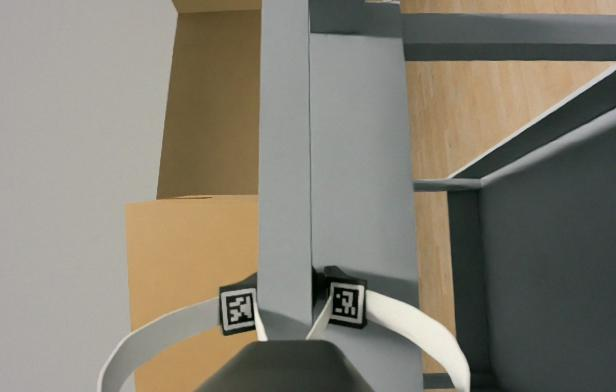

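Request:
move(
  blocking=false,
  r1={"base":{"rotate_rad":0.08}},
  r2={"base":{"strafe_m":-0.46},"pace":"slow","contact_limits":{"strafe_m":0.7}},
)

Request:
wait(
  seconds=1,
)

Request:
move(
  blocking=false,
  r1={"base":{"strafe_m":-0.08,"translate_m":0.22},"pace":"slow"},
)

Request:
wait(
  seconds=4,
)

Request:
wait(
  seconds=4,
)

Request:
move(
  blocking=false,
  r2={"base":{"rotate_rad":0.62},"pace":"slow","contact_limits":{"rotate_rad":0.7}},
)

Request:
wait(
  seconds=2.5,
  cameras=["r1_wrist_camera","r2_head_camera"],
)

Scene clock: 179.73 s.
move: r1 moving; r2 moving
r1.base_odometry: x=-2.709 y=+0.447 heading=+0.762
r1.turned_by_wheels: +0.080
r1.turned_by_imu: +0.080
r1.base_tilt: forward=-1.6 right=+1.3
r1.lidar_m: 0.67 0.77 1.05 1.74 1.84 2.61 - 2.30 3.08 2.68 1.02 0.66
r1.base_status: rotate_rad moving
r1.joint_positions: lift_m=+0.800 arm_m=+0.000 wrist_yaw_rad=+0.002 wrist_pitch_rad=+0.002 wrist_roll_rad=+0.000 gripper_m=+0.090
r1.joint_status: not commanded
r1.measured_speeds: all 0
r1.motor_effort: lift_m=+24(24) arm_m=+4(4) wheel_0=-4(7) wheel_1=-2(6) wheel_2=+1(7)
r1.servo_current: wrist_yaw_rad=33(72) wrist_pitch_rad=46(46) wrist_roll_rad=59(59) gripper_m=46(46)
r1.hand_pose: x=+0.4594 y=-0.0868 z=+0.9772 quat_wxyz=(+1.000, +0.000, +0.001, +0.001)
r1.wrist_depth_mm: - - - 512 512 504 500 / - - - 512 508 508 504 / - - - 517 512 504 508 / - - - 512 512 512 508 / - - - 512 512 512 508 / - - 194 517 196 517 508 / - 141 - 144 517 512 512
r2.base_odometry: x=-1.390 y=+0.844 heading=-1.427
r2.turned_by_wheels: +0.000
r2.turned_by_imu: +0.001
r2.base_tilt: forward=-0.7 right=+0.0
r2.lidar_m: 0.35 0.37 2.91 2.49 2.38 1.33 1.13 1.13 1.32 2.20 3.33 0.43
r2.base_status: strafe_m moving
r2.joint_positions: lift_m=+0.665 arm_m=+0.000 wrist_yaw_rad=+0.002 wrist_pitch_rad=-0.005 wrist_roll_rad=+1.569 gripper_m=-0.034
r2.joint_status: not commanded
r2.measured_speeds: translate_m=-0.001 strafe_m=-0.056 rotate_rad=+0.003 lift_m=+0.000 arm_m=+0.000 wrist_yaw_rad=+0.023 wrist_pitch_rad=+0.000 wrist_roll_rad=+0.000
r2.motor_effort: lift_m=+14(14) arm_m=+4(4) wheel_0=+7(10) wheel_1=-7(10) wheel_2=+0(3)
r2.servo_current: wrist_yaw_rad=46(52) wrist_pitch_rad=46(46) wrist_roll_rad=52(52) gripper_m=91(98)
r2.contact_limits: strafe_m 0.7
r2.hand_pose: x=+0.4595 y=-0.0868 z=+0.8450 quat_wxyz=(+0.708, +0.706, -0.001, +0.003)
r2.wrist_depth_mm: - - - 196 258 263 259 / - - - 249 251 1661 1182 / - - - 185 244 1863 - / - - 569 236 237 820 - / - 445 439 176 231 809 - / - 452 183 171 177 809 - / - - 449 - 221 - -
pictures: none

Scene clock: 179.93 s.
earlier move: r1 done; r2 moving
r1.base_odometry: x=-2.709 y=+0.447 heading=+0.762
r1.turned_by_wheels: +0.000
r1.turned_by_imu: +0.000
r1.base_tilt: forward=-1.6 right=+1.3
r1.lidar_m: 0.69 0.79 1.07 1.76 1.85 2.61 - 2.29 3.09 2.66 1.04 0.68
r1.base_status: done
r1.joint_positions: lift_m=+0.800 arm_m=+0.000 wrist_yaw_rad=+0.002 wrist_pitch_rad=+0.002 wrist_roll_rad=+0.000 gripper_m=+0.090
r1.joint_status: not commanded
r1.measured_speeds: all 0
r1.motor_effort: lift_m=+24(24) arm_m=+4(4) wheel_0=-2(7) wheel_1=-1(6) wheel_2=+0(7)
r1.servo_current: wrist_yaw_rad=39(72) wrist_pitch_rad=39(46) wrist_roll_rad=52(59) gripper_m=46(46)
r1.hand_pose: x=+0.4594 y=-0.0868 z=+0.9772 quat_wxyz=(+1.000, +0.000, +0.001, +0.001)
r1.wrist_depth_mm: - - - 517 512 512 504 / - - - 512 508 508 508 / - - - 512 512 512 504 / - - - 517 512 508 508 / - - - 517 517 512 508 / - - 195 521 196 512 508 / - 141 - 144 512 508 504
r2.base_odometry: x=-1.404 y=+0.842 heading=-1.427
r2.turned_by_wheels: +0.000
r2.turned_by_imu: +0.000
r2.base_tilt: forward=-0.7 right=+0.1
r2.lidar_m: 0.36 0.36 2.93 2.52 2.39 1.34 1.13 1.12 1.31 2.22 3.30 0.44
r2.base_status: strafe_m moving
r2.joint_positions: lift_m=+0.665 arm_m=+0.000 wrist_yaw_rad=+0.007 wrist_pitch_rad=-0.005 wrist_roll_rad=+1.569 gripper_m=-0.034
r2.joint_status: not commanded
r2.measured_speeds: translate_m=-0.001 strafe_m=-0.081 rotate_rad=+0.004 lift_m=+0.000 arm_m=+0.000 wrist_yaw_rad=+0.018 wrist_pitch_rad=+0.000 wrist_roll_rad=+0.000
r2.motor_effort: lift_m=+14(14) arm_m=+4(4) wheel_0=+13(14) wheel_1=-7(10) wheel_2=-1(3)
r2.servo_current: wrist_yaw_rad=46(52) wrist_pitch_rad=46(52) wrist_roll_rad=39(59) gripper_m=85(98)
r2.contact_limits: strafe_m 0.7
r2.hand_pose: x=+0.4599 y=-0.0853 z=+0.8450 quat_wxyz=(+0.708, +0.706, +0.001, +0.005)
r2.wrist_depth_mm: - - - 223 257 260 259 / - - - 248 251 1708 1205 / - - - 185 243 1808 - / - - 564 180 236 831 - / - 449 442 177 231 820 - / - 452 183 171 178 788 - / - - 455 - 222 - -
wait: 0.20 of 1 s (r1 has come to rest)
pictures: none

Scene clock: 180.43 s.
earlier move: r2 moving
move: r1 moving
r1.base_odometry: x=-2.697 y=+0.452 heading=+0.762
r1.turned_by_wheels: +0.000
r1.turned_by_imu: +0.000
r1.base_tilt: forward=-1.6 right=+1.2
r1.lidar_m: 0.67 0.76 1.05 1.74 1.85 2.55 - 2.33 3.07 2.63 1.01 0.68
r1.base_status: translate_m moving; strafe_m moving
r1.joint_positions: lift_m=+0.800 arm_m=+0.000 wrist_yaw_rad=+0.002 wrist_pitch_rad=+0.002 wrist_roll_rad=+0.000 gripper_m=+0.090
r1.joint_status: not commanded
r1.measured_speeds: translate_m=+0.048 strafe_m=-0.017 rotate_rad=+0.000 lift_m=+0.000 arm_m=+0.000 wrist_yaw_rad=+0.000 wrist_pitch_rad=+0.000 wrist_roll_rad=+0.000
r1.motor_effort: lift_m=+24(24) arm_m=+4(4) wheel_0=+6(8) wheel_1=+4(5) wheel_2=-5(7)
r1.servo_current: wrist_yaw_rad=52(59) wrist_pitch_rad=46(46) wrist_roll_rad=46(59) gripper_m=46(46)
r1.hand_pose: x=+0.4594 y=-0.0868 z=+0.9772 quat_wxyz=(+1.000, +0.000, +0.001, +0.001)
r1.wrist_depth_mm: - - - 500 496 500 496 / - - - 500 496 500 488 / - - - 504 500 500 496 / - - - 500 500 500 492 / - - - 504 500 500 500 / - - 195 508 196 504 500 / - 141 - 144 508 500 500
r2.base_odometry: x=-1.452 y=+0.835 heading=-1.427
r2.turned_by_wheels: +0.000
r2.turned_by_imu: +0.000
r2.base_tilt: forward=-0.7 right=+0.1
r2.lidar_m: 0.34 0.33 2.99 2.53 2.38 1.31 1.12 1.12 1.31 2.19 3.26 0.48
r2.base_status: strafe_m moving
r2.joint_positions: lift_m=+0.665 arm_m=+0.000 wrist_yaw_rad=+0.009 wrist_pitch_rad=-0.005 wrist_roll_rad=+1.569 gripper_m=-0.034
r2.joint_status: not commanded
r2.measured_speeds: translate_m=+0.000 strafe_m=-0.100 rotate_rad=+0.001 lift_m=+0.000 arm_m=+0.000 wrist_yaw_rad=+0.000 wrist_pitch_rad=+0.000 wrist_roll_rad=+0.000
r2.motor_effort: lift_m=+14(14) arm_m=+4(4) wheel_0=+11(15) wheel_1=-5(8) wheel_2=-1(1)
r2.servo_current: wrist_yaw_rad=59(65) wrist_pitch_rad=46(52) wrist_roll_rad=52(52) gripper_m=91(98)
r2.contact_limits: strafe_m 0.7
r2.hand_pose: x=+0.4600 y=-0.0849 z=+0.8450 quat_wxyz=(+0.708, +0.706, +0.001, +0.005)
r2.wrist_depth_mm: - - - 224 276 1397 1118 / - - - 201 264 1576 1138 / - - - 192 252 1863 508 / - - - 186 243 820 - / - 442 442 180 234 809 - / - 445 183 172 176 750 - / - - 439 - 220 - -
pictures: none

Scene clock: 183.50 s.
earlier move: r1 done; r2 moving
r1.base_odometry: x=-2.494 y=+0.541 heading=+0.762
r1.turned_by_wheels: +0.000
r1.turned_by_imu: +0.000
r1.base_tilt: forward=-1.6 right=+1.2
r1.lidar_m: 0.44 0.54 0.77 1.81 1.94 2.71 - 2.45 3.01 1.91 0.72 0.52
r1.base_status: done
r1.joint_positions: lift_m=+0.800 arm_m=+0.000 wrist_yaw_rad=+0.002 wrist_pitch_rad=+0.002 wrist_roll_rad=+0.000 gripper_m=+0.090
r1.joint_status: not commanded
r1.measured_speeds: all 0
r1.motor_effort: lift_m=+24(24) arm_m=+4(4) wheel_0=+3(8) wheel_1=+2(6) wheel_2=-2(7)
r1.servo_current: wrist_yaw_rad=59(65) wrist_pitch_rad=39(52) wrist_roll_rad=39(65) gripper_m=46(52)
r1.hand_pose: x=+0.4594 y=-0.0868 z=+0.9772 quat_wxyz=(+1.000, +0.000, +0.001, +0.001)
r1.wrist_depth_mm: 298 297 296 220 293 290 287 / 300 297 296 220 293 291 287 / 300 298 297 228 294 293 290 / 301 298 297 218 294 293 290 / 301 301 297 220 294 293 290 / 303 300 298 220 193 294 293 / 306 181 300 144 297 294 294
r2.base_odometry: x=-1.756 y=+0.790 heading=-1.427
r2.turned_by_wheels: +0.000
r2.turned_by_imu: +0.003
r2.base_tilt: forward=-0.6 right=+0.1
r2.lidar_m: 0.29 0.26 3.33 2.84 2.18 1.22 1.03 1.03 1.21 2.02 2.96 0.49
r2.base_status: strafe_m moving
r2.joint_positions: lift_m=+0.665 arm_m=+0.000 wrist_yaw_rad=+0.009 wrist_pitch_rad=-0.005 wrist_roll_rad=+1.569 gripper_m=-0.034
r2.joint_status: not commanded
r2.measured_speeds: translate_m=+0.000 strafe_m=-0.101 rotate_rad=+0.000 lift_m=+0.000 arm_m=+0.000 wrist_yaw_rad=+0.000 wrist_pitch_rad=+0.000 wrist_roll_rad=+0.000
r2.motor_effort: lift_m=+14(14) arm_m=+2(4) wheel_0=+12(15) wheel_1=-7(8) wheel_2=+2(3)
r2.servo_current: wrist_yaw_rad=59(78) wrist_pitch_rad=46(52) wrist_roll_rad=46(59) gripper_m=85(98)
r2.contact_limits: strafe_m 0.7
r2.hand_pose: x=+0.4601 y=-0.0847 z=+0.8450 quat_wxyz=(+0.708, +0.706, +0.001, +0.005)
r2.wrist_depth_mm: - - - - - 1808 1182 / - - - 283 - 1808 1229 / - - - 297 330 336 334 / - - - 210 282 1863 1336 / - - - 191 249 1863 539 / - - 182 169 177 750 - / - 418 404 - 209 - -
wait: 3.07 of 4 s (r1 has come to rest)
pictures: none

Scene clock: 184.97 s.
earlier move: r2 done
r1.base_odometry: x=-2.494 y=+0.541 heading=+0.762
r1.turned_by_wheels: +0.000
r1.turned_by_imu: +0.000
r1.base_tilt: forward=-1.6 right=+1.3
r1.lidar_m: 0.44 0.53 0.73 1.81 1.93 2.71 - 2.43 2.98 1.87 0.73 0.53
r1.base_status: done
r1.joint_positions: lift_m=+0.800 arm_m=+0.000 wrist_yaw_rad=+0.002 wrist_pitch_rad=+0.002 wrist_roll_rad=+0.000 gripper_m=+0.090
r1.joint_status: not commanded
r1.measured_speeds: all 0
r1.motor_effort: lift_m=+24(24) arm_m=+4(4) wheel_0=+4(8) wheel_1=+2(6) wheel_2=-1(7)
r1.servo_current: wrist_yaw_rad=52(65) wrist_pitch_rad=39(52) wrist_roll_rad=46(65) gripper_m=39(52)
r1.hand_pose: x=+0.4594 y=-0.0868 z=+0.9772 quat_wxyz=(+1.000, +0.000, +0.001, +0.001)
r1.wrist_depth_mm: 298 297 294 221 291 290 289 / 298 300 298 220 293 291 289 / 301 298 297 228 294 291 290 / 300 300 298 219 294 291 290 / 301 301 298 219 294 293 293 / 304 301 298 220 193 293 293 / 303 181 298 144 297 294 293
r2.base_odometry: x=-1.831 y=+0.780 heading=-1.427
r2.turned_by_wheels: +0.000
r2.turned_by_imu: +0.001
r2.base_tilt: forward=-0.6 right=+0.1
r2.lidar_m: 0.26 0.26 3.42 2.92 2.12 1.19 1.01 1.00 1.16 1.97 2.90 0.52
r2.base_status: done
r2.joint_positions: lift_m=+0.665 arm_m=+0.000 wrist_yaw_rad=+0.009 wrist_pitch_rad=-0.005 wrist_roll_rad=+1.569 gripper_m=-0.034
r2.joint_status: not commanded
r2.measured_speeds: all 0
r2.motor_effort: lift_m=+14(14) arm_m=+0(4) wheel_0=+8(15) wheel_1=-4(8) wheel_2=+2(3)
r2.servo_current: wrist_yaw_rad=59(78) wrist_pitch_rad=46(52) wrist_roll_rad=46(59) gripper_m=91(98)
r2.contact_limits: strafe_m 0.7
r2.hand_pose: x=+0.4601 y=-0.0847 z=+0.8450 quat_wxyz=(+0.708, +0.706, +0.001, +0.005)
r2.wrist_depth_mm: - - - - - 1808 1205 / - - - 309 - 1808 1229 / - - - 322 347 349 349 / - - - 217 298 1863 1308 / - - - 193 254 1863 492 / - - 183 167 178 1863 - / - 418 402 - - - -
wait: 1.47 of 4 s (r2 has come to rest)
pictures: none

Scene clock: 185.47 s.
move: r2 moving
r1: as last shown
r1.motor_effort: lift_m=+24(24) arm_m=+4(4) wheel_0=+4(4) wheel_1=+2(2) wheel_2=-2(2)
r2.base_odometry: x=-1.831 y=+0.780 heading=-1.304
r2.turned_by_wheels: +0.123
r2.turned_by_imu: +0.114
r2.base_tilt: forward=-0.7 right=+0.1
r2.lidar_m: 0.25 0.25 3.21 2.90 1.77 1.11 0.98 1.02 1.28 2.52 2.89 0.50
r2.base_status: rotate_rad moving
r2.joint_positions: lift_m=+0.665 arm_m=+0.000 wrist_yaw_rad=-0.016 wrist_pitch_rad=-0.005 wrist_roll_rad=+1.569 gripper_m=-0.034
r2.joint_status: not commanded
r2.measured_speeds: translate_m=+0.000 strafe_m=-0.001 rotate_rad=+0.476 lift_m=+0.000 arm_m=+0.000 wrist_yaw_rad=-0.070 wrist_pitch_rad=+0.000 wrist_roll_rad=+0.000
r2.motor_effort: lift_m=+14(14) arm_m=-2(2) wheel_0=-13(16) wheel_1=-9(9) wheel_2=-19(19)
r2.servo_current: wrist_yaw_rad=91(91) wrist_pitch_rad=52(52) wrist_roll_rad=39(46) gripper_m=98(98)
r2.contact_limits: rotate_rad 0.7
r2.hand_pose: x=+0.4578 y=-0.0921 z=+0.8450 quat_wxyz=(+0.708, +0.706, -0.008, -0.004)
r2.wrist_depth_mm: - - - - - 1808 1229 / - - - 298 - 1808 1229 / - - - 249 338 345 345 / - - - 208 286 1863 1281 / - - - 185 246 1863 512 / - - 183 165 179 691 - / - 402 399 - 198 - -
pictures: none

Scene clock: 186.83 s.
earlier move: r2 done
r1.base_odometry: x=-2.494 y=+0.541 heading=+0.762
r1.turned_by_wheels: +0.000
r1.turned_by_imu: +0.000
r1.base_tilt: forward=-1.6 right=+1.3
r1.lidar_m: 0.42 0.51 0.78 1.83 1.94 2.68 - 2.44 2.97 1.90 0.70 0.53
r1.base_status: not commanded
r1.joint_positions: lift_m=+0.800 arm_m=+0.000 wrist_yaw_rad=+0.002 wrist_pitch_rad=+0.002 wrist_roll_rad=+0.000 gripper_m=+0.090
r1.joint_status: not commanded
r1.measured_speeds: all 0
r1.motor_effort: lift_m=+24(24) arm_m=+4(4) wheel_0=+4(4) wheel_1=+2(2) wheel_2=-1(2)
r1.servo_current: wrist_yaw_rad=52(78) wrist_pitch_rad=39(46) wrist_roll_rad=39(65) gripper_m=39(46)
r1.hand_pose: x=+0.4594 y=-0.0868 z=+0.9772 quat_wxyz=(+1.000, +0.000, +0.001, +0.001)
r1.wrist_depth_mm: 300 297 294 221 291 290 289 / 300 297 294 220 293 291 290 / 301 300 298 228 294 293 290 / 301 300 298 219 293 291 290 / 301 301 300 219 294 294 293 / 304 301 300 220 193 296 291 / 304 181 301 144 298 296 293
r2.base_odometry: x=-1.831 y=+0.780 heading=-0.808
r2.turned_by_wheels: +0.495
r2.turned_by_imu: +0.425
r2.base_tilt: forward=-0.7 right=+0.1
r2.lidar_m: 0.39 0.42 2.93 2.05 1.20 1.00 1.03 1.22 2.12 2.89 2.81 0.43
r2.base_status: done
r2.joint_positions: lift_m=+0.665 arm_m=+0.000 wrist_yaw_rad=-0.004 wrist_pitch_rad=-0.005 wrist_roll_rad=+1.569 gripper_m=-0.034
r2.joint_status: not commanded
r2.measured_speeds: all 0
r2.motor_effort: lift_m=+14(14) arm_m=+4(4) wheel_0=-8(21) wheel_1=-6(11) wheel_2=-7(26)
r2.servo_current: wrist_yaw_rad=46(124) wrist_pitch_rad=39(52) wrist_roll_rad=46(59) gripper_m=91(98)
r2.contact_limits: rotate_rad 0.7
r2.hand_pose: x=+0.4589 y=-0.0887 z=+0.8450 quat_wxyz=(+0.708, +0.706, -0.003, +0.000)
r2.wrist_depth_mm: - - - 224 224 1464 1118 / - - - 224 224 1808 564 / - - - 168 225 798 - / - 445 433 227 226 820 - / - - 452 170 229 820 - / - - 181 171 177 - - / - - 492 - - - -
wait: 1.37 of 2.5 s (r2 has come to rest)
Images, in order (width x height): r1_wrist_camera 616x392, r2_head_camera 420x560.

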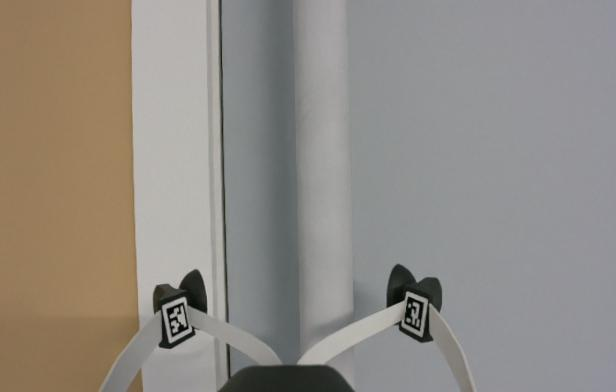

